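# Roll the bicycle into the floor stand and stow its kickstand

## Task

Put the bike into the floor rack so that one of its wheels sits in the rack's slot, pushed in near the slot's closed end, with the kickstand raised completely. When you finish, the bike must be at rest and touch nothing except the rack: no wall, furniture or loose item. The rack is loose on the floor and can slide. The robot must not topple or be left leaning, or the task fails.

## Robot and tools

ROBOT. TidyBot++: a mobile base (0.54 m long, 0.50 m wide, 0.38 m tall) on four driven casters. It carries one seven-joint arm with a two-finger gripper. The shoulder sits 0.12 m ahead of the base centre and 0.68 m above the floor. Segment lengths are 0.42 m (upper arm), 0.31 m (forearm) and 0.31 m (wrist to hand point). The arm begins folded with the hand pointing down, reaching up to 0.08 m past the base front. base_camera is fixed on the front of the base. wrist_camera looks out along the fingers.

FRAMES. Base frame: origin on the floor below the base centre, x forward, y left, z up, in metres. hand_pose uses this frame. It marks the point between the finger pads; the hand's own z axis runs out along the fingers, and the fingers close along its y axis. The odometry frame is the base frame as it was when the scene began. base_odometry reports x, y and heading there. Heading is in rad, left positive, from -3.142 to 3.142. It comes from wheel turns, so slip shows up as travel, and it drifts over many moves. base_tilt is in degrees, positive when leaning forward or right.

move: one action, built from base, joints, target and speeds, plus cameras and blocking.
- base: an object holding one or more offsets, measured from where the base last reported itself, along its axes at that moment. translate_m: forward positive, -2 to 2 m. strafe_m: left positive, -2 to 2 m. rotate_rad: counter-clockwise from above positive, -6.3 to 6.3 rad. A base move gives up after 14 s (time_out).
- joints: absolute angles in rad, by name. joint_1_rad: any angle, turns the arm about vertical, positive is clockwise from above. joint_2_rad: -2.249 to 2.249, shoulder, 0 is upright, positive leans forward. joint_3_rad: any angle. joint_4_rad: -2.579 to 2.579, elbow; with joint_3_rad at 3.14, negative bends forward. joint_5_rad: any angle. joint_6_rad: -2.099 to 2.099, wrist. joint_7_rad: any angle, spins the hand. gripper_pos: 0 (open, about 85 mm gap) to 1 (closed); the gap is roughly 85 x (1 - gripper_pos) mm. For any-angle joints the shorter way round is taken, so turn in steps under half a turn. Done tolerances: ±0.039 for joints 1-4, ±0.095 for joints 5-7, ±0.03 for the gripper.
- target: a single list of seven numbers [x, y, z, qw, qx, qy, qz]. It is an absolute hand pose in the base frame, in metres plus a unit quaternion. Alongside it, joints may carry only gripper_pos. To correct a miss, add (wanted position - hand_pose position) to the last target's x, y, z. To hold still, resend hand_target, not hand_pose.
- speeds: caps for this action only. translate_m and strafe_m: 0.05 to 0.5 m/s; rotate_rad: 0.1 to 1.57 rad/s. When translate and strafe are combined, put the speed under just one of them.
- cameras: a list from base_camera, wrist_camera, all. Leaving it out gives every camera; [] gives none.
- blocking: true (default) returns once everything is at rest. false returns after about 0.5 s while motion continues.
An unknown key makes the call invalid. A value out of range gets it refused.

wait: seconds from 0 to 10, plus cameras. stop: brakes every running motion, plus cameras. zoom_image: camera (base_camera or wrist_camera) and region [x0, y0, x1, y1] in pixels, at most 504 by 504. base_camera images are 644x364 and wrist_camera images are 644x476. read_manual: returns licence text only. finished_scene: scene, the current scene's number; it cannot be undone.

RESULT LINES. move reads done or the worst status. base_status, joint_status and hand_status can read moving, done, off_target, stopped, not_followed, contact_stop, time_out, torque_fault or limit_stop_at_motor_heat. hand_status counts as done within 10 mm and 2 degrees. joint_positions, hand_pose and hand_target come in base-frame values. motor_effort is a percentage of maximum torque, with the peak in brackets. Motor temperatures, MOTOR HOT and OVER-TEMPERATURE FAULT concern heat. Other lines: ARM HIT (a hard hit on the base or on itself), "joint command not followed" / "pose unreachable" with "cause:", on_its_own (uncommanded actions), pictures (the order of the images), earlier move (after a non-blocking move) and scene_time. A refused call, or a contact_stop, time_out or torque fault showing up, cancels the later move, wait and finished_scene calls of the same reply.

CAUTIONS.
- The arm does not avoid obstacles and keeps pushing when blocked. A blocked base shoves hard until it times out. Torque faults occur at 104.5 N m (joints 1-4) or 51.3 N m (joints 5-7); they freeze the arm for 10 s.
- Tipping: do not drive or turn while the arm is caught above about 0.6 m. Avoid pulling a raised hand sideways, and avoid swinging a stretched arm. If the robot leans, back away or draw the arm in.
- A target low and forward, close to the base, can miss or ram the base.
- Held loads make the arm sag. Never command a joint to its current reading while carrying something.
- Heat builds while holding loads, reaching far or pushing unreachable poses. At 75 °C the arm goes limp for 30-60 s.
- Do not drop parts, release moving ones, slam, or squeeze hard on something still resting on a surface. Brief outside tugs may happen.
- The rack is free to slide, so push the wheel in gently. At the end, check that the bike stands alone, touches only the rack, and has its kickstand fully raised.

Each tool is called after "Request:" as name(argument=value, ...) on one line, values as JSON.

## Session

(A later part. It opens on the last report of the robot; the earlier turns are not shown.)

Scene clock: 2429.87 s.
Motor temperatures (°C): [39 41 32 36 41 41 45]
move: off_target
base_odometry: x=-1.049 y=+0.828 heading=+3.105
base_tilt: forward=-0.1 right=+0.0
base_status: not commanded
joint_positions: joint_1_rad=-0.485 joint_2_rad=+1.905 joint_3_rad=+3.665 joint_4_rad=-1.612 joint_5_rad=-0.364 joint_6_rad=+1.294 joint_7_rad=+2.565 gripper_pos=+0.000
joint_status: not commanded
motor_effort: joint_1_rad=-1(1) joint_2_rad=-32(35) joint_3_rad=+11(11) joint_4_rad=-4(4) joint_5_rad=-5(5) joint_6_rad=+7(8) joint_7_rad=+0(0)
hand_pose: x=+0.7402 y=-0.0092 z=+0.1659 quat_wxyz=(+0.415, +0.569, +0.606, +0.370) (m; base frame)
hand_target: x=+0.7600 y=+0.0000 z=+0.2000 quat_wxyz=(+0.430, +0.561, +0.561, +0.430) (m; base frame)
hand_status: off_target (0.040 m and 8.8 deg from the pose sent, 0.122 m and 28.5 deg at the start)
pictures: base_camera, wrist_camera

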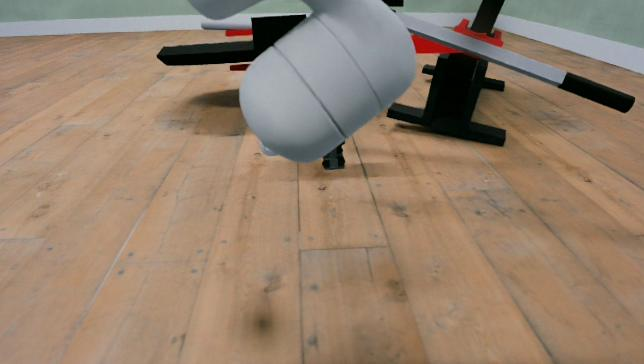

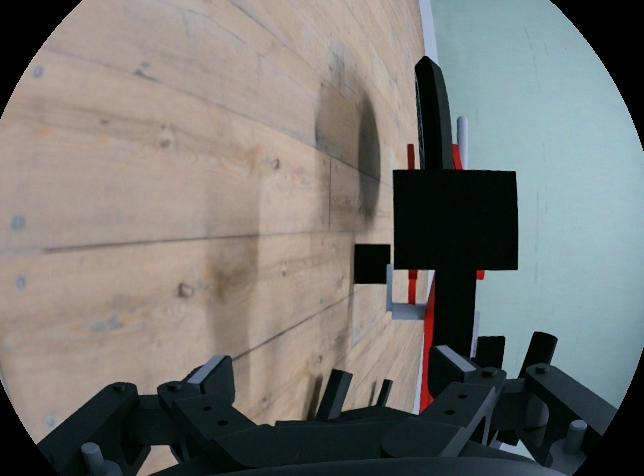

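Request:
move(target=[0.78, -0.02, 0.262, 0.464, 0.5336, 0.5336, 0.464])

Scene clock: 2441.60 s.
Motor temperatures (°C): [39 40 32 36 41 41 45]
move: off_target
base_odometry: x=-1.049 y=+0.828 heading=+3.105
base_tilt: forward=+0.0 right=+0.0
base_status: not commanded
joint_positions: joint_1_rad=-0.450 joint_2_rad=+1.876 joint_3_rad=+3.701 joint_4_rad=-1.613 joint_5_rad=-0.375 joint_6_rad=+1.409 joint_7_rad=+2.559 gripper_pos=+0.000
joint_status: not commanded
motor_effort: joint_1_rad=+0(3) joint_2_rad=-34(35) joint_3_rad=+12(13) joint_4_rad=-3(4) joint_5_rad=-5(5) joint_6_rad=+7(8) joint_7_rad=+0(0)
hand_pose: x=+0.7690 y=-0.0146 z=+0.2202 quat_wxyz=(+0.447, +0.535, +0.583, +0.417) (m; base frame)
hand_target: x=+0.7800 y=-0.0200 z=+0.2620 quat_wxyz=(+0.464, +0.534, +0.534, +0.464) (m; base frame)
hand_status: off_target (0.044 m and 8.1 deg from the pose sent, 0.105 m and 15.3 deg at the start)
pictures: base_camera, wrist_camera

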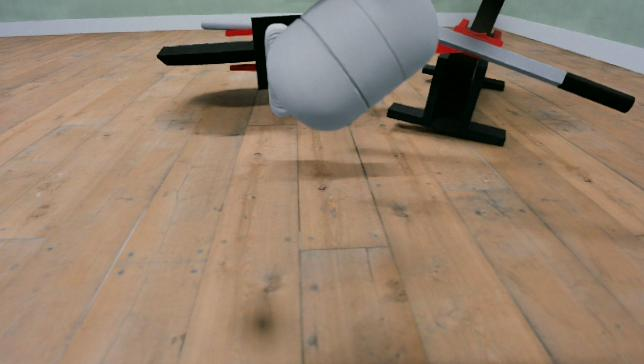

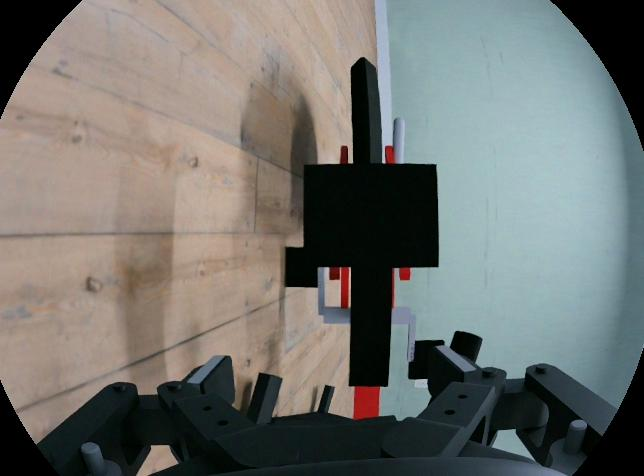

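Request:
move(target=[0.785, -0.03, 0.262, 0.478, 0.521, 0.521, 0.478], cameras=[])

Request:
move(base={"translate_m": 0.16}, speeds={"translate_m": 0.15})

Scene clock: 2460.13 s.
Motor temperatures (°C): [39 40 32 36 41 41 45]
move: off_target
base_odometry: x=-1.049 y=+0.828 heading=+3.105
base_tilt: forward=+0.0 right=+0.1
base_status: not commanded
joint_positions: joint_1_rad=-0.426 joint_2_rad=+1.889 joint_3_rad=+3.701 joint_4_rad=-1.581 joint_5_rad=-0.401 joint_6_rad=+1.441 joint_7_rad=+2.559 gripper_pos=+0.000
joint_status: not commanded
motor_effort: joint_1_rad=-1(2) joint_2_rad=-34(34) joint_3_rad=+11(12) joint_4_rad=-3(4) joint_5_rad=-5(5) joint_6_rad=+7(8) joint_7_rad=+0(0)
hand_pose: x=+0.7768 y=-0.0231 z=+0.2290 quat_wxyz=(+0.460, +0.530, +0.566, +0.433) (m; base frame)
hand_target: x=+0.7850 y=-0.0300 z=+0.2620 quat_wxyz=(+0.478, +0.521, +0.521, +0.478) (m; base frame)
hand_status: off_target (0.035 m and 7.6 deg from the pose sent, 0.047 m and 10.7 deg at the start)
pictures: none
No camera images: "cameras" was empty.

Scene clock: 2462.00 s.
Motor temperatures (°C): [39 40 32 36 41 41 45]
move: done
base_odometry: x=-1.209 y=+0.834 heading=+3.104
base_tilt: forward=-0.1 right=+0.1
base_status: done
joint_positions: joint_1_rad=-0.424 joint_2_rad=+1.904 joint_3_rad=+3.703 joint_4_rad=-1.578 joint_5_rad=-0.407 joint_6_rad=+1.457 joint_7_rad=+2.559 gripper_pos=+0.000
joint_status: not commanded
motor_effort: joint_1_rad=-1(2) joint_2_rad=-35(37) joint_3_rad=+11(13) joint_4_rad=-2(4) joint_5_rad=-5(5) joint_6_rad=+6(8) joint_7_rad=+0(1)
hand_pose: x=+0.7726 y=-0.0249 z=+0.2259 quat_wxyz=(+0.462, +0.526, +0.567, +0.435) (m; base frame)
hand_target: x=+0.7850 y=-0.0300 z=+0.2620 quat_wxyz=(+0.478, +0.521, +0.521, +0.478) (m; base frame)
hand_status: not commanded
pictures: base_camera, wrist_camera

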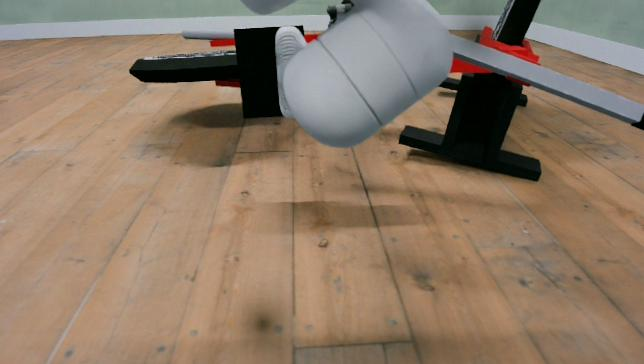

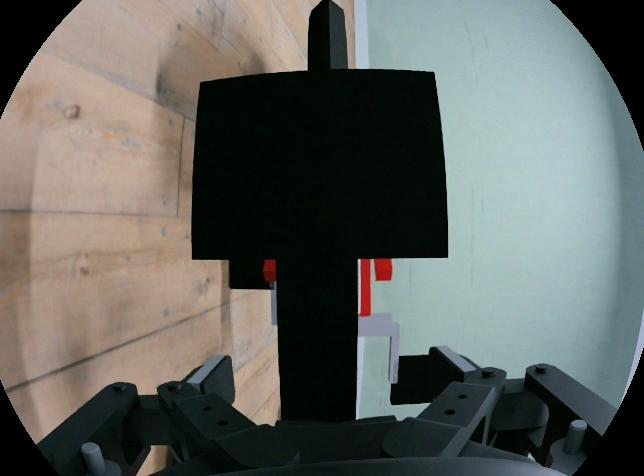

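Request:
move(target=[0.785, -0.03, 0.255, 0.478, 0.521, 0.521, 0.478], cameras=[])

Request:
move(base={"translate_m": 0.055}, speeds={"translate_m": 0.05})

Scene clock: 2467.83 s.
Motor temperatures (°C): [39 40 32 36 41 41 45]
move: off_target
base_odometry: x=-1.209 y=+0.834 heading=+3.104
base_tilt: forward=-0.1 right=+0.0
base_status: not commanded
joint_positions: joint_1_rad=-0.423 joint_2_rad=+1.909 joint_3_rad=+3.703 joint_4_rad=-1.569 joint_5_rad=-0.414 joint_6_rad=+1.460 joint_7_rad=+2.559 gripper_pos=+0.000
joint_status: not commanded
motor_effort: joint_1_rad=+0(1) joint_2_rad=-35(36) joint_3_rad=+12(13) joint_4_rad=-1(2) joint_5_rad=-4(5) joint_6_rad=+7(7) joint_7_rad=+0(1)
hand_pose: x=+0.7735 y=-0.0248 z=+0.2257 quat_wxyz=(+0.463, +0.525, +0.565, +0.437) (m; base frame)
hand_target: x=+0.7850 y=-0.0300 z=+0.2550 quat_wxyz=(+0.478, +0.521, +0.521, +0.478) (m; base frame)
hand_status: off_target (0.032 m and 7.0 deg from the pose sent, 0.032 m and 7.5 deg at the start)
pictures: none
No camera images: "cameras" was empty.

Scene clock: 2469.40 s.
Motor temperatures (°C): [39 40 32 36 41 41 45]
move: done
base_odometry: x=-1.263 y=+0.836 heading=+3.104
base_tilt: forward=-0.1 right=+0.0
base_status: done
joint_positions: joint_1_rad=-0.432 joint_2_rad=+1.927 joint_3_rad=+3.703 joint_4_rad=-1.568 joint_5_rad=-0.419 joint_6_rad=+1.494 joint_7_rad=+2.559 gripper_pos=+0.000
joint_status: not commanded
motor_effort: joint_1_rad=+3(6) joint_2_rad=-35(39) joint_3_rad=+13(15) joint_4_rad=-1(4) joint_5_rad=-5(6) joint_6_rad=+2(6) joint_7_rad=-1(2)
hand_pose: x=+0.7684 y=-0.0169 z=+0.2249 quat_wxyz=(+0.463, +0.514, +0.568, +0.446) (m; base frame)
hand_target: x=+0.7850 y=-0.0300 z=+0.2550 quat_wxyz=(+0.478, +0.521, +0.521, +0.478) (m; base frame)
hand_status: not commanded
pictures: base_camera, wrist_camera

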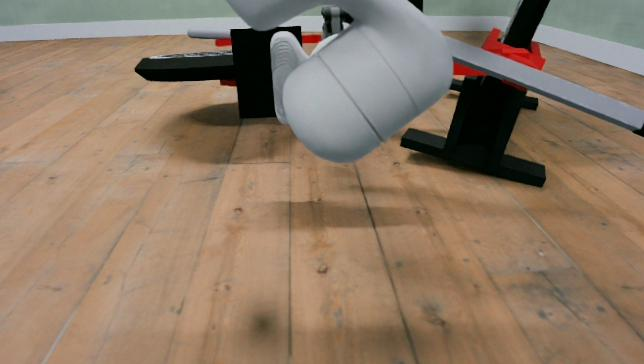

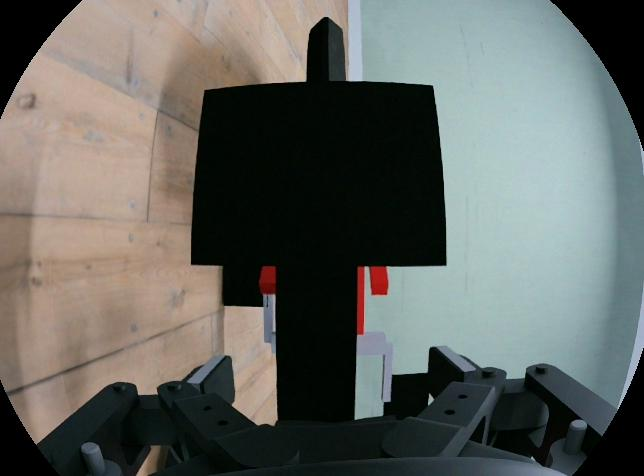

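Request:
move(base={"translate_m": -0.07}, speeds={"translate_m": 0.15}, cameras=[])

Request:
move(base={"strafe_m": 0.03}, speeds={"strafe_m": 0.15})

Scene clock: 2475.77 s.
Motor temperatures (°C): [39 40 32 36 41 41 45]
move: done
base_odometry: x=-1.194 y=+0.833 heading=+3.104
base_tilt: forward=+0.0 right=+0.0
base_status: done
joint_positions: joint_1_rad=-0.417 joint_2_rad=+1.924 joint_3_rad=+3.705 joint_4_rad=-1.558 joint_5_rad=-0.419 joint_6_rad=+1.494 joint_7_rad=+2.559 gripper_pos=+0.000
joint_status: not commanded
motor_effort: joint_1_rad=-1(4) joint_2_rad=-34(35) joint_3_rad=+11(13) joint_4_rad=-3(5) joint_5_rad=-5(6) joint_6_rad=+7(8) joint_7_rad=+0(1)
hand_pose: x=+0.7729 y=-0.0231 z=+0.2285 quat_wxyz=(+0.466, +0.515, +0.562, +0.449) (m; base frame)
hand_target: x=+0.7850 y=-0.0300 z=+0.2550 quat_wxyz=(+0.478, +0.521, +0.521, +0.478) (m; base frame)
hand_status: not commanded
pictures: none
No camera images: "cameras" was empty.

Scene clock: 2476.77 s.
Motor temperatures (°C): [39 40 32 36 41 41 45]
move: done
base_odometry: x=-1.195 y=+0.803 heading=+3.104
base_tilt: forward=-0.1 right=+0.0
base_status: done
joint_positions: joint_1_rad=-0.418 joint_2_rad=+1.924 joint_3_rad=+3.705 joint_4_rad=-1.558 joint_5_rad=-0.419 joint_6_rad=+1.494 joint_7_rad=+2.559 gripper_pos=+0.000
joint_status: not commanded
motor_effort: joint_1_rad=-1(4) joint_2_rad=-33(34) joint_3_rad=+11(12) joint_4_rad=-3(4) joint_5_rad=-5(5) joint_6_rad=+7(8) joint_7_rad=+0(0)
hand_pose: x=+0.7730 y=-0.0224 z=+0.2285 quat_wxyz=(+0.466, +0.515, +0.563, +0.449) (m; base frame)
hand_target: x=+0.7850 y=-0.0300 z=+0.2550 quat_wxyz=(+0.478, +0.521, +0.521, +0.478) (m; base frame)
hand_status: not commanded
pictures: base_camera, wrist_camera

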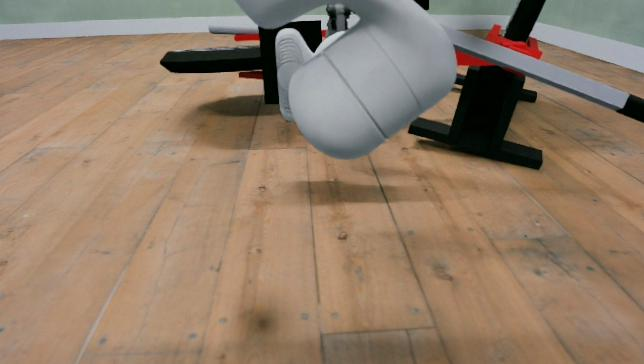

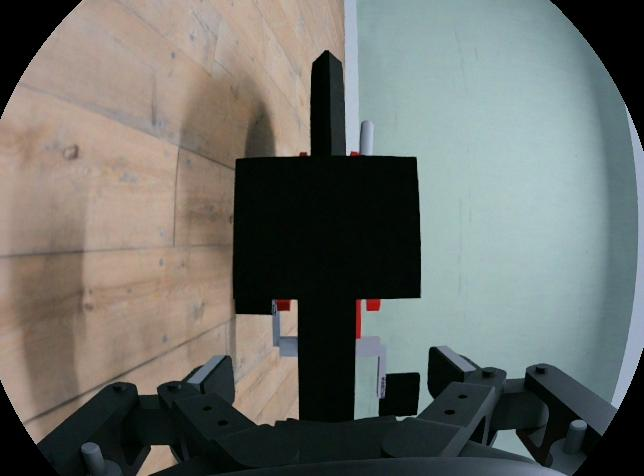

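Request:
move(base={"translate_m": 0.09}, speeds={"translate_m": 0.08})

Scene clock: 2481.93 s.
Motor temperatures (°C): [39 40 32 36 41 41 45]
move: done
base_odometry: x=-1.285 y=+0.806 heading=+3.104
base_tilt: forward=+0.0 right=+0.0
base_status: done
joint_positions: joint_1_rad=-0.418 joint_2_rad=+1.923 joint_3_rad=+3.705 joint_4_rad=-1.557 joint_5_rad=-0.419 joint_6_rad=+1.494 joint_7_rad=+2.559 gripper_pos=+0.000
joint_status: not commanded
motor_effort: joint_1_rad=-1(2) joint_2_rad=-34(36) joint_3_rad=+11(12) joint_4_rad=-3(4) joint_5_rad=-5(5) joint_6_rad=+8(8) joint_7_rad=+0(0)
hand_pose: x=+0.7731 y=-0.0225 z=+0.2286 quat_wxyz=(+0.466, +0.515, +0.562, +0.449) (m; base frame)
hand_target: x=+0.7850 y=-0.0300 z=+0.2550 quat_wxyz=(+0.478, +0.521, +0.521, +0.478) (m; base frame)
hand_status: not commanded
pictures: base_camera, wrist_camera

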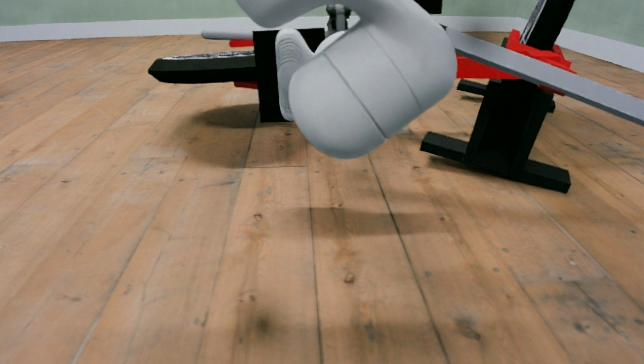

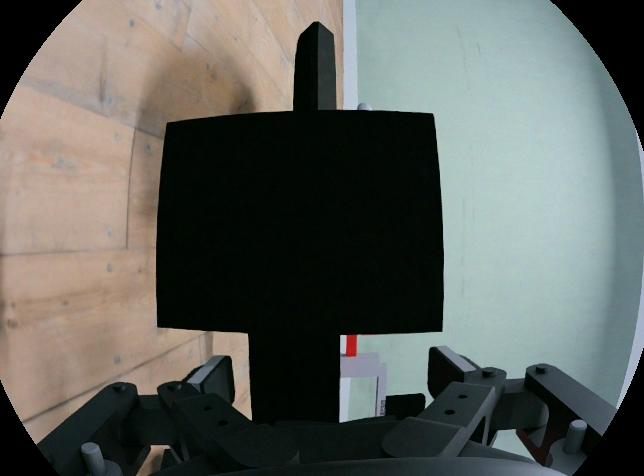

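Request:
move(target=[0.785, -0.03, 0.238, 0.478, 0.521, 0.521, 0.478], cameras=["wrist_camera"])

Request:
move(base={"translate_m": 0.04}, speeds={"translate_m": 0.05})

Scene clock: 2485.57 s.
Motor temperatures (°C): [39 40 32 36 41 41 45]
move: off_target
base_odometry: x=-1.285 y=+0.806 heading=+3.104
base_tilt: forward=-0.1 right=+0.1
base_status: not commanded
joint_positions: joint_1_rad=-0.412 joint_2_rad=+1.938 joint_3_rad=+3.705 joint_4_rad=-1.513 joint_5_rad=-0.427 joint_6_rad=+1.494 joint_7_rad=+2.559 gripper_pos=+0.000
joint_status: not commanded
motor_effort: joint_1_rad=+0(3) joint_2_rad=-34(35) joint_3_rad=+10(11) joint_4_rad=-2(3) joint_5_rad=-4(5) joint_6_rad=+8(8) joint_7_rad=+0(1)
hand_pose: x=+0.7805 y=-0.0173 z=+0.2267 quat_wxyz=(+0.466, +0.510, +0.556, +0.462) (m; base frame)
hand_target: x=+0.7850 y=-0.0300 z=+0.2380 quat_wxyz=(+0.478, +0.521, +0.521, +0.478) (m; base frame)
hand_status: off_target (0.018 m and 4.8 deg from the pose sent, 0.017 m and 6.0 deg at the start)
pictures: wrist_camera

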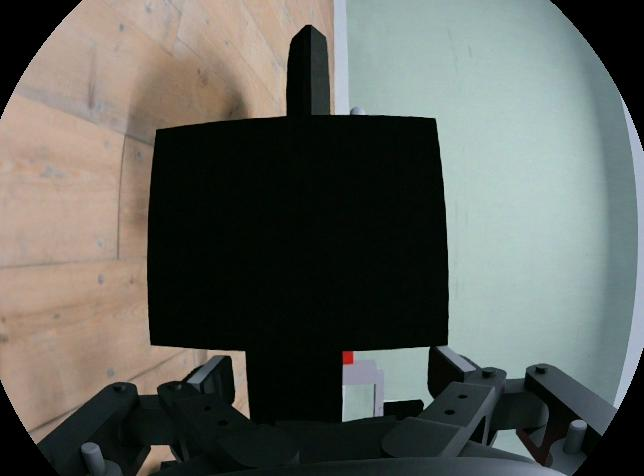

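Scene clock: 2486.83 s.
Motor temperatures (°C): [39 40 32 36 41 41 45]
move: done
base_odometry: x=-1.325 y=+0.808 heading=+3.105
base_tilt: forward=-0.1 right=+0.0
base_status: done
joint_positions: joint_1_rad=-0.410 joint_2_rad=+1.940 joint_3_rad=+3.705 joint_4_rad=-1.513 joint_5_rad=-0.427 joint_6_rad=+1.494 joint_7_rad=+2.559 gripper_pos=+0.000
joint_status: not commanded
motor_effort: joint_1_rad=-2(3) joint_2_rad=-34(35) joint_3_rad=+10(11) joint_4_rad=-2(3) joint_5_rad=-4(5) joint_6_rad=+8(9) joint_7_rad=+0(1)
hand_pose: x=+0.7796 y=-0.0191 z=+0.2254 quat_wxyz=(+0.466, +0.511, +0.556, +0.461) (m; base frame)
hand_target: x=+0.7850 y=-0.0300 z=+0.2380 quat_wxyz=(+0.478, +0.521, +0.521, +0.478) (m; base frame)
hand_status: not commanded
pictures: base_camera, wrist_camera

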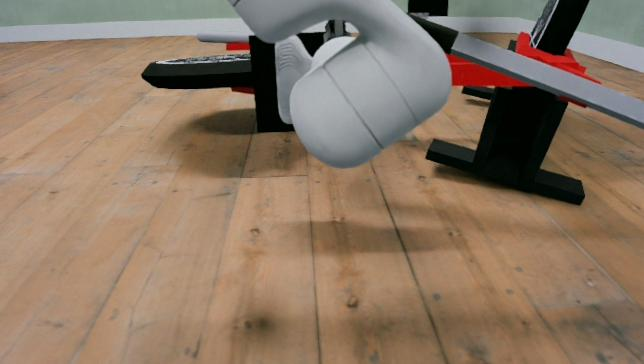

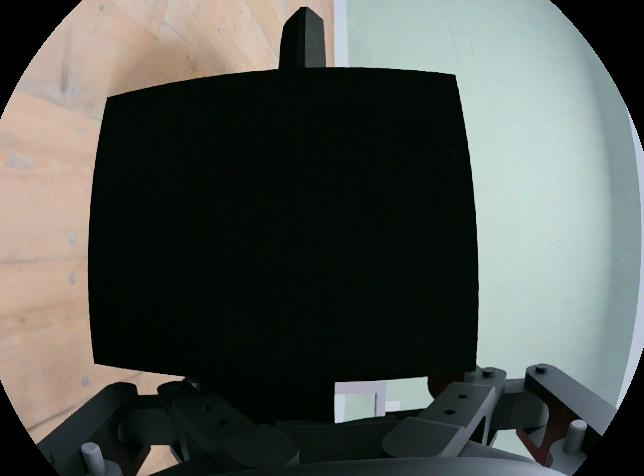

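Request:
move(target=[0.77, -0.04, 0.212, 0.478, 0.521, 0.521, 0.478])

Scene clock: 2493.33 s.
Motor temperatures (°C): [39 40 32 36 41 41 45]
move: off_target
base_odometry: x=-1.325 y=+0.808 heading=+3.105
base_tilt: forward=+0.0 right=+0.0
base_status: not commanded
joint_positions: joint_1_rad=-0.395 joint_2_rad=+2.009 joint_3_rad=+3.705 joint_4_rad=-1.463 joint_5_rad=-0.435 joint_6_rad=+1.494 joint_7_rad=+2.559 gripper_pos=+0.000
joint_status: not commanded
motor_effort: joint_1_rad=-1(2) joint_2_rad=-32(35) joint_3_rad=+10(11) joint_4_rad=-3(3) joint_5_rad=-5(5) joint_6_rad=+7(9) joint_7_rad=+0(0)
hand_pose: x=+0.7639 y=-0.0285 z=+0.1916 quat_wxyz=(+0.459, +0.516, +0.563, +0.454) (m; base frame)
hand_target: x=+0.7700 y=-0.0400 z=+0.2120 quat_wxyz=(+0.478, +0.521, +0.521, +0.478) (m; base frame)
hand_status: off_target (0.024 m and 6.0 deg from the pose sent, 0.027 m and 4.8 deg at the start)
pictures: base_camera, wrist_camera

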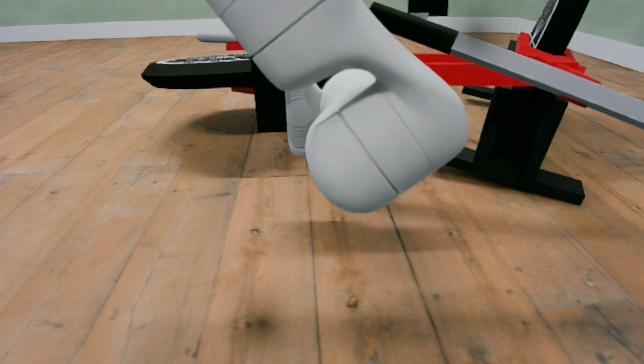

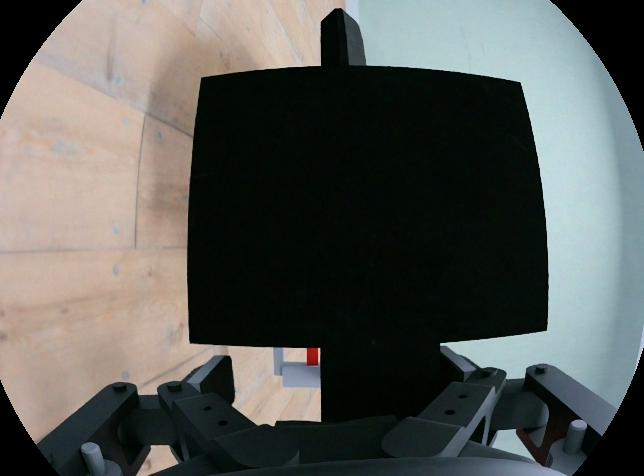

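Request:
move(target=[0.77, -0.042, 0.23, 0.478, 0.521, 0.521, 0.478])

Scene clock: 2495.87 s.
Motor temperatures (°C): [39 40 32 36 41 41 45]
move: off_target
base_odometry: x=-1.325 y=+0.808 heading=+3.105
base_tilt: forward=-0.1 right=+0.0
base_status: not commanded
joint_positions: joint_1_rad=-0.395 joint_2_rad=+1.999 joint_3_rad=+3.705 joint_4_rad=-1.486 joint_5_rad=-0.435 joint_6_rad=+1.494 joint_7_rad=+2.559 gripper_pos=+0.000
joint_status: not commanded
motor_effort: joint_1_rad=-1(1) joint_2_rad=-32(33) joint_3_rad=+11(11) joint_4_rad=-3(4) joint_5_rad=-4(5) joint_6_rad=+8(8) joint_7_rad=+0(0)
hand_pose: x=+0.7617 y=-0.0335 z=+0.1949 quat_wxyz=(+0.461, +0.518, +0.564, +0.448) (m; base frame)
hand_target: x=+0.7700 y=-0.0420 z=+0.2300 quat_wxyz=(+0.478, +0.521, +0.521, +0.478) (m; base frame)
hand_status: off_target (0.037 m and 6.3 deg from the pose sent, 0.041 m and 6.0 deg at the start)
pictures: base_camera, wrist_camera

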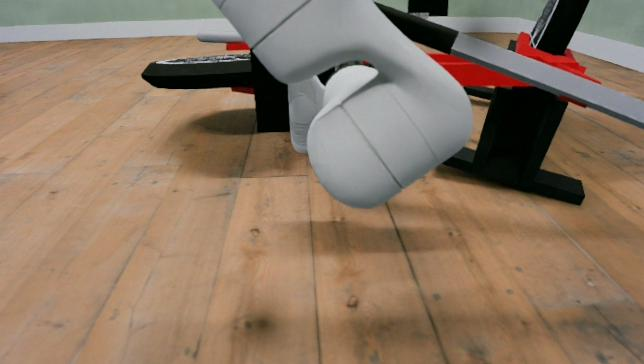

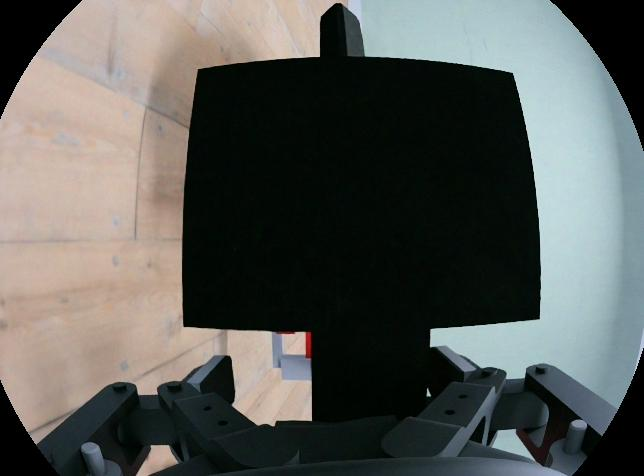

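Request:
move(target=[0.775, -0.042, 0.247, 0.478, 0.521, 0.521, 0.478])

Scene clock: 2498.40 s.
Motor temperatures (°C): [39 40 32 36 41 41 45]
move: off_target
base_odometry: x=-1.325 y=+0.808 heading=+3.105
base_tilt: forward=-0.1 right=+0.0
base_status: not commanded
joint_positions: joint_1_rad=-0.395 joint_2_rad=+1.960 joint_3_rad=+3.705 joint_4_rad=-1.522 joint_5_rad=-0.435 joint_6_rad=+1.494 joint_7_rad=+2.559 gripper_pos=+0.000
joint_status: not commanded
motor_effort: joint_1_rad=+0(1) joint_2_rad=-33(34) joint_3_rad=+10(12) joint_4_rad=-3(4) joint_5_rad=-4(5) joint_6_rad=+7(8) joint_7_rad=+0(1)
hand_pose: x=+0.7681 y=-0.0371 z=+0.2138 quat_wxyz=(+0.469, +0.520, +0.557, +0.446) (m; base frame)
hand_target: x=+0.7750 y=-0.0420 z=+0.2470 quat_wxyz=(+0.478, +0.521, +0.521, +0.478) (m; base frame)
hand_status: off_target (0.034 m and 5.6 deg from the pose sent, 0.054 m and 6.3 deg at the start)
pictures: base_camera, wrist_camera

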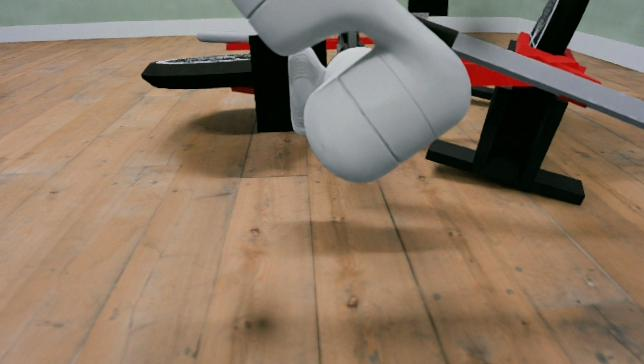

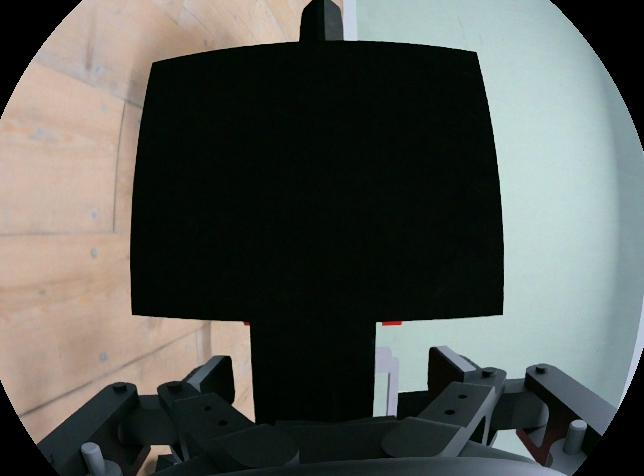

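Request:
move(base={"translate_m": 0.02}, speeds={"translate_m": 0.05})

Request:
move(joints={"gripper_pos": 0.4})

Scene clock: 2501.97 s.
Motor temperatures (°C): [39 40 32 36 41 41 45]
move: done
base_odometry: x=-1.345 y=+0.808 heading=+3.105
base_tilt: forward=+0.0 right=+0.0
base_status: done
joint_positions: joint_1_rad=-0.395 joint_2_rad=+1.959 joint_3_rad=+3.705 joint_4_rad=-1.522 joint_5_rad=-0.435 joint_6_rad=+1.494 joint_7_rad=+2.559 gripper_pos=+0.000
joint_status: not commanded
motor_effort: joint_1_rad=-1(2) joint_2_rad=-33(35) joint_3_rad=+11(11) joint_4_rad=-4(4) joint_5_rad=-5(5) joint_6_rad=+8(8) joint_7_rad=+0(0)
hand_pose: x=+0.7685 y=-0.0370 z=+0.2144 quat_wxyz=(+0.470, +0.520, +0.557, +0.446) (m; base frame)
hand_target: x=+0.7750 y=-0.0420 z=+0.2470 quat_wxyz=(+0.478, +0.521, +0.521, +0.478) (m; base frame)
hand_status: not commanded
pictures: base_camera, wrist_camera

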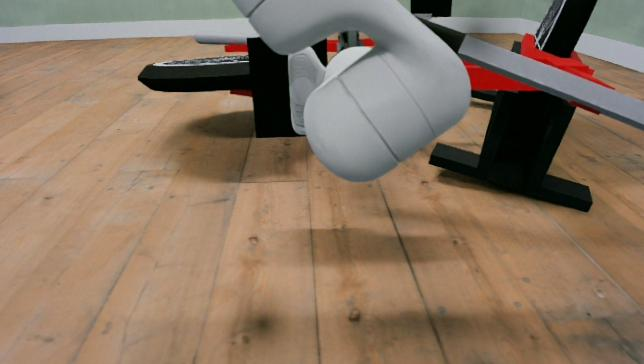

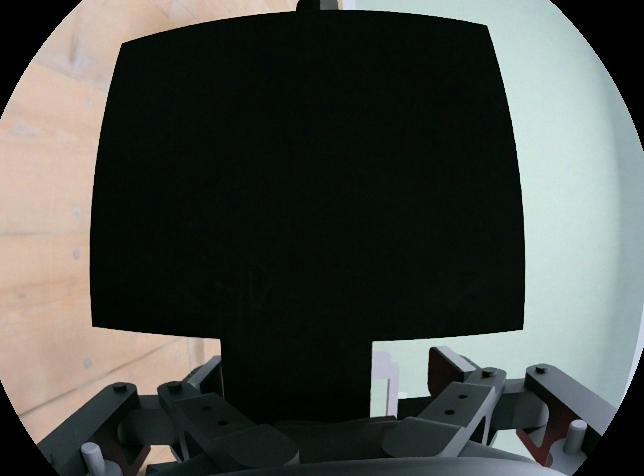

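Scene clock: 2502.73 s.
Motor temperatures (°C): [39 40 32 36 41 41 45]
move: done
base_odometry: x=-1.345 y=+0.808 heading=+3.105
base_tilt: forward=-0.1 right=-0.1
base_status: not commanded
joint_positions: joint_1_rad=-0.395 joint_2_rad=+1.971 joint_3_rad=+3.703 joint_4_rad=-1.526 joint_5_rad=-0.435 joint_6_rad=+1.494 joint_7_rad=+2.559 gripper_pos=+0.400
joint_status: all done
motor_effort: joint_1_rad=+0(2) joint_2_rad=-37(41) joint_3_rad=+13(16) joint_4_rad=-2(4) joint_5_rad=-7(9) joint_6_rad=+9(11) joint_7_rad=+0(0)
hand_pose: x=+0.7620 y=-0.0398 z=+0.2067 quat_wxyz=(+0.467, +0.523, +0.560, +0.441) (m; base frame)
hand_target: x=+0.7750 y=-0.0420 z=+0.2470 quat_wxyz=(+0.478, +0.521, +0.521, +0.478) (m; base frame)
hand_status: not commanded
pictures: base_camera, wrist_camera

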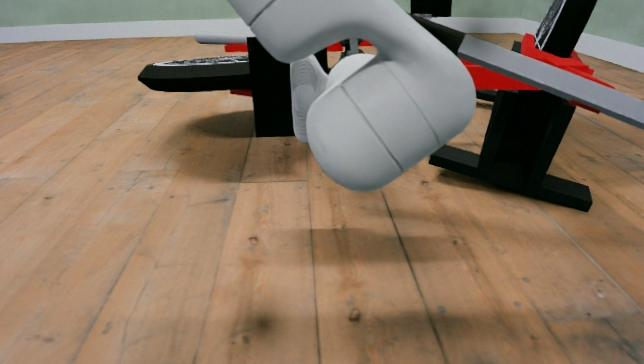

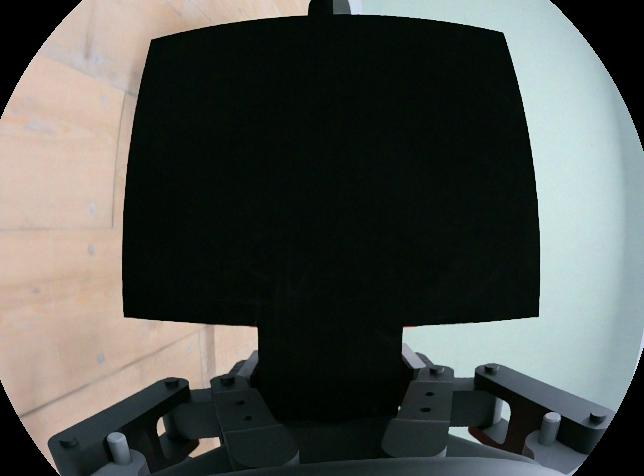

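Request:
move(joints={"gripper_pos": 0.8})

Scene clock: 2505.77 s.
Motor temperatures (°C): [39 40 32 36 41 41 45]
move: off_target
base_odometry: x=-1.345 y=+0.808 heading=+3.105
base_tilt: forward=+0.0 right=+0.0
base_status: not commanded
joint_positions: joint_1_rad=-0.396 joint_2_rad=+1.972 joint_3_rad=+3.700 joint_4_rad=-1.529 joint_5_rad=-0.435 joint_6_rad=+1.496 joint_7_rad=+2.555 gripper_pos=+0.494
joint_status: gripper_pos off_target (ended at +0.494, target +0.800)
motor_effort: joint_1_rad=+0(2) joint_2_rad=-37(40) joint_3_rad=+13(16) joint_4_rad=-3(5) joint_5_rad=-7(9) joint_6_rad=+9(11) joint_7_rad=+1(2)
hand_pose: x=+0.7601 y=-0.0400 z=+0.2055 quat_wxyz=(+0.466, +0.525, +0.559, +0.441) (m; base frame)
hand_target: x=+0.7750 y=-0.0420 z=+0.2470 quat_wxyz=(+0.478, +0.521, +0.521, +0.478) (m; base frame)
hand_status: not commanded
pictures: base_camera, wrist_camera

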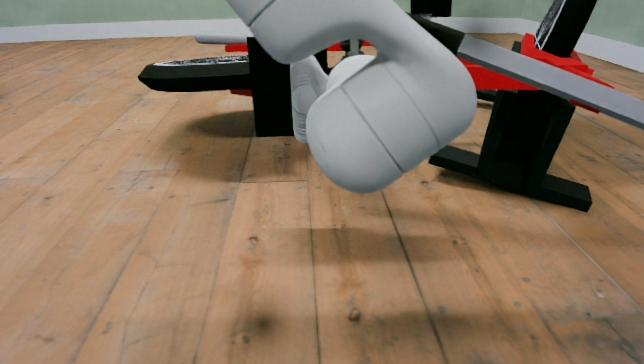

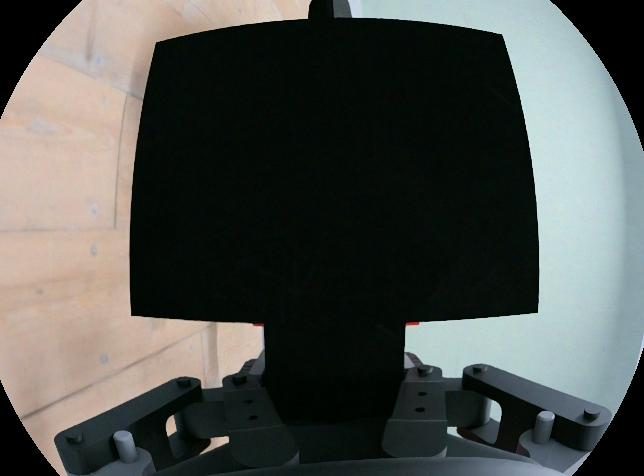

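Request:
move(target=[0.775, -0.042, 0.33, 0.43, 0.5616, 0.5616, 0.43], base={"translate_m": 0.03}, speeds={"translate_m": 0.05})

Scene clock: 2514.47 s.
Motor temperatures (°C): [39 40 32 36 41 41 45]
move: off_target
base_odometry: x=-1.375 y=+0.809 heading=+3.105
base_tilt: forward=+0.0 right=+0.1
base_status: done
joint_positions: joint_1_rad=-0.331 joint_2_rad=+1.699 joint_3_rad=+3.647 joint_4_rad=-1.827 joint_5_rad=-0.140 joint_6_rad=+1.457 joint_7_rad=+2.554 gripper_pos=+0.526
joint_status: not commanded
on_its_own: gripper_pos moved +0.032 toward your old target +0.800
motor_effort: joint_1_rad=+2(5) joint_2_rad=-50(50) joint_3_rad=+12(21) joint_4_rad=-6(6) joint_5_rad=-13(14) joint_6_rad=+17(20) joint_7_rad=-7(7)
hand_pose: x=+0.7439 y=-0.0382 z=+0.2547 quat_wxyz=(+0.399, +0.578, +0.589, +0.399) (m; base frame)
hand_target: x=+0.7750 y=-0.0420 z=+0.3300 quat_wxyz=(+0.430, +0.561, +0.561, +0.430) (m; base frame)
hand_status: off_target (0.082 m and 6.2 deg from the pose sent, 0.125 m and 6.0 deg at the start)
pictures: base_camera, wrist_camera

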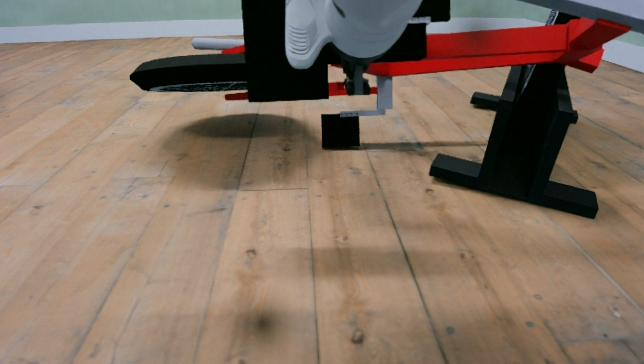

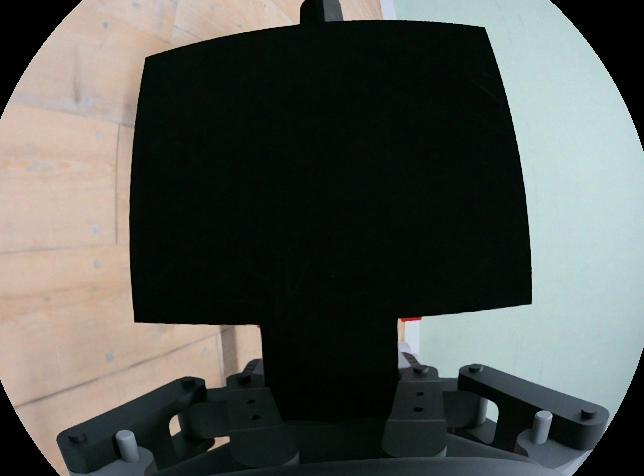

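Request:
move(target=[0.78, -0.042, 0.41, 0.38, 0.5963, 0.5963, 0.38], base={"translate_m": 0.03}, speeds={"translate_m": 0.05})

Request:
move(target=[0.78, -0.042, 0.47, 0.3536, 0.6124, 0.6124, 0.3536], base={"translate_m": 0.04}, speeds={"translate_m": 0.06})

Scene clock: 2519.77 s.
Motor temperatures (°C): [39 41 32 36 41 41 45]
move: off_target
base_odometry: x=-1.405 y=+0.810 heading=+3.106
base_tilt: forward=+0.0 right=+0.0
base_status: done
joint_positions: joint_1_rad=-0.219 joint_2_rad=+1.354 joint_3_rad=+3.560 joint_4_rad=-1.990 joint_5_rad=+0.132 joint_6_rad=+1.168 joint_7_rad=+2.720 gripper_pos=+0.537
joint_status: not commanded
motor_effort: joint_1_rad=+3(7) joint_2_rad=-59(59) joint_3_rad=+10(14) joint_4_rad=+0(6) joint_5_rad=-12(14) joint_6_rad=+18(21) joint_7_rad=-10(10)
hand_pose: x=+0.7389 y=-0.0407 z=+0.3112 quat_wxyz=(+0.342, +0.612, +0.634, +0.326) (m; base frame)
hand_target: x=+0.7800 y=-0.0420 z=+0.4100 quat_wxyz=(+0.380, +0.596, +0.596, +0.380) (m; base frame)
hand_status: off_target (0.107 m and 8.9 deg from the pose sent, 0.159 m and 3.8 deg at the start)
pictures: base_camera, wrist_camera

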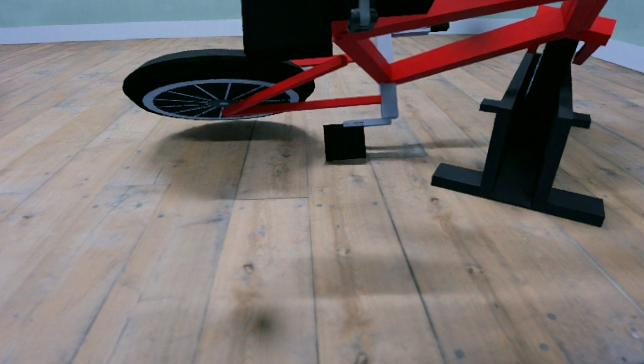

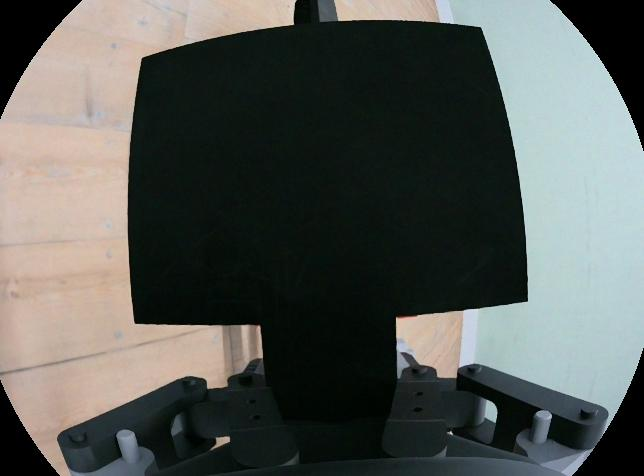

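Scene clock: 2521.03 s.
Motor temperatures (°C): [39 41 32 36 41 41 45]
move: off_target
base_odometry: x=-1.445 y=+0.811 heading=+3.106
base_tilt: forward=+0.1 right=+0.1
base_status: done
joint_positions: joint_1_rad=-0.186 joint_2_rad=+1.155 joint_3_rad=+3.507 joint_4_rad=-2.040 joint_5_rad=+0.235 joint_6_rad=+0.913 joint_7_rad=+2.729 gripper_pos=+0.542
joint_status: not commanded
motor_effort: joint_1_rad=+3(5) joint_2_rad=-64(65) joint_3_rad=+12(12) joint_4_rad=+2(9) joint_5_rad=-9(12) joint_6_rad=+16(20) joint_7_rad=-6(11)
hand_pose: x=+0.7283 y=-0.0332 z=+0.3459 quat_wxyz=(+0.296, +0.642, +0.645, +0.289) (m; base frame)
hand_target: x=+0.7800 y=-0.0420 z=+0.4701 quat_wxyz=(+0.354, +0.612, +0.612, +0.354) (m; base frame)
hand_status: off_target (0.135 m and 11.1 deg from the pose sent, 0.164 m and 4.2 deg at the start)
pictures: base_camera, wrist_camera

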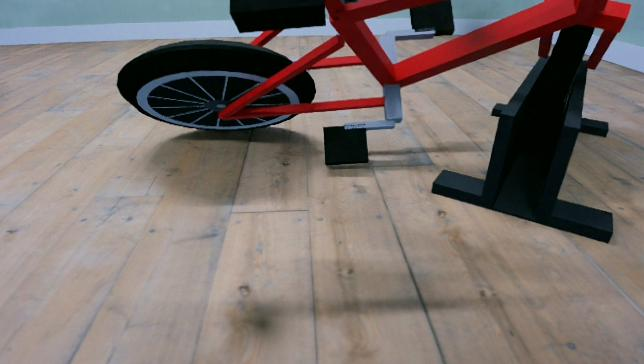

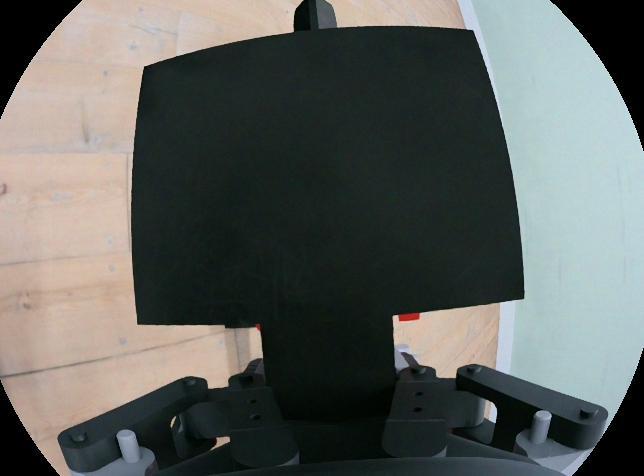

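Request:
move(target=[0.79, -0.042, 0.54, 0.2988, 0.6409, 0.6409, 0.2988], base={"translate_m": 0.05}, speeds={"translate_m": 0.06})

Request:
move(target=[0.79, -0.042, 0.58, 0.2418, 0.6645, 0.6645, 0.2418], base={"translate_m": 0.05}, speeds={"translate_m": 0.06})

Scene clock: 2528.47 s.
Motor temperatures (°C): [39 41 32 36 41 41 45]
move: off_target
base_odometry: x=-1.495 y=+0.813 heading=+3.107
base_tilt: forward=+0.0 right=+0.0
base_status: done
joint_positions: joint_1_rad=-0.095 joint_2_rad=+0.901 joint_3_rad=+3.396 joint_4_rad=-1.953 joint_5_rad=+0.479 joint_6_rad=+0.426 joint_7_rad=+2.610 gripper_pos=+0.548
joint_status: not commanded
motor_effort: joint_1_rad=+0(3) joint_2_rad=-66(67) joint_3_rad=+9(11) joint_4_rad=+12(13) joint_5_rad=+1(8) joint_6_rad=+8(17) joint_7_rad=+3(6)
hand_pose: x=+0.7328 y=-0.0342 z=+0.4026 quat_wxyz=(+0.233, +0.673, +0.662, +0.234) (m; base frame)
hand_target: x=+0.7900 y=-0.0420 z=+0.5400 quat_wxyz=(+0.299, +0.641, +0.641, +0.299) (m; base frame)
hand_status: off_target (0.149 m and 11.5 deg from the pose sent, 0.204 m and 1.3 deg at the start)
pictures: base_camera, wrist_camera

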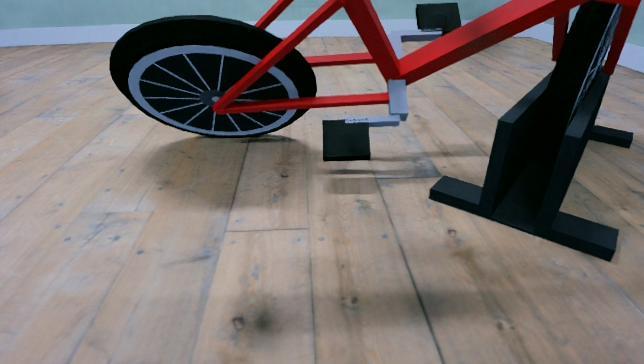

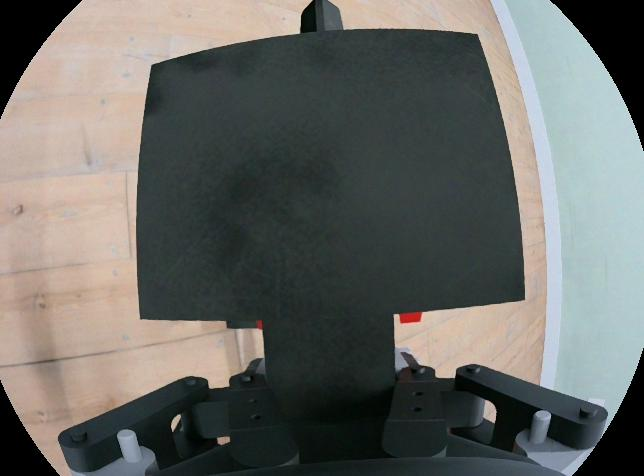

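Scene clock: 2530.27 s.
Motor temperatures (°C): [39 41 32 36 41 41 45]
move: off_target
base_odometry: x=-1.546 y=+0.815 heading=+3.107
base_tilt: forward=+0.0 right=+0.0
base_status: done
joint_positions: joint_1_rad=+0.286 joint_2_rad=+0.810 joint_3_rad=+2.871 joint_4_rad=-1.756 joint_5_rad=+0.643 joint_6_rad=-0.110 joint_7_rad=+2.610 gripper_pos=+0.548
joint_status: not commanded
motor_effort: joint_1_rad=+0(1) joint_2_rad=-69(69) joint_3_rad=-9(9) joint_4_rad=+18(21) joint_5_rad=+0(2) joint_6_rad=+5(12) joint_7_rad=+0(4)
hand_pose: x=+0.7424 y=-0.0341 z=+0.4486 quat_wxyz=(+0.154, +0.703, +0.664, +0.205) (m; base frame)
hand_target: x=+0.7900 y=-0.0420 z=+0.5800 quat_wxyz=(+0.242, +0.664, +0.664, +0.242) (m; base frame)
hand_status: off_target (0.140 m and 11.8 deg from the pose sent, 0.187 m and 1.7 deg at the start)
pictures: base_camera, wrist_camera

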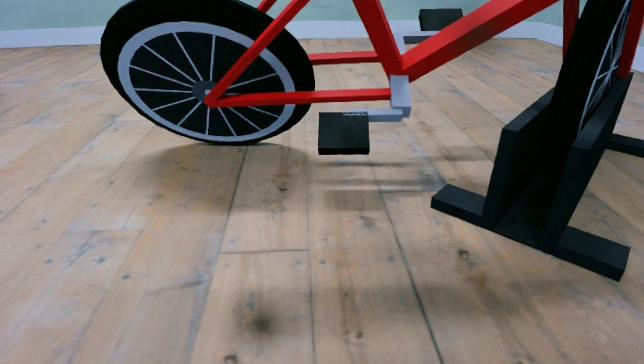

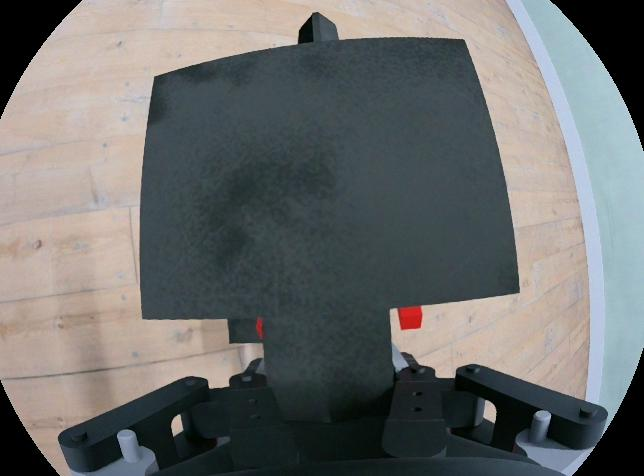

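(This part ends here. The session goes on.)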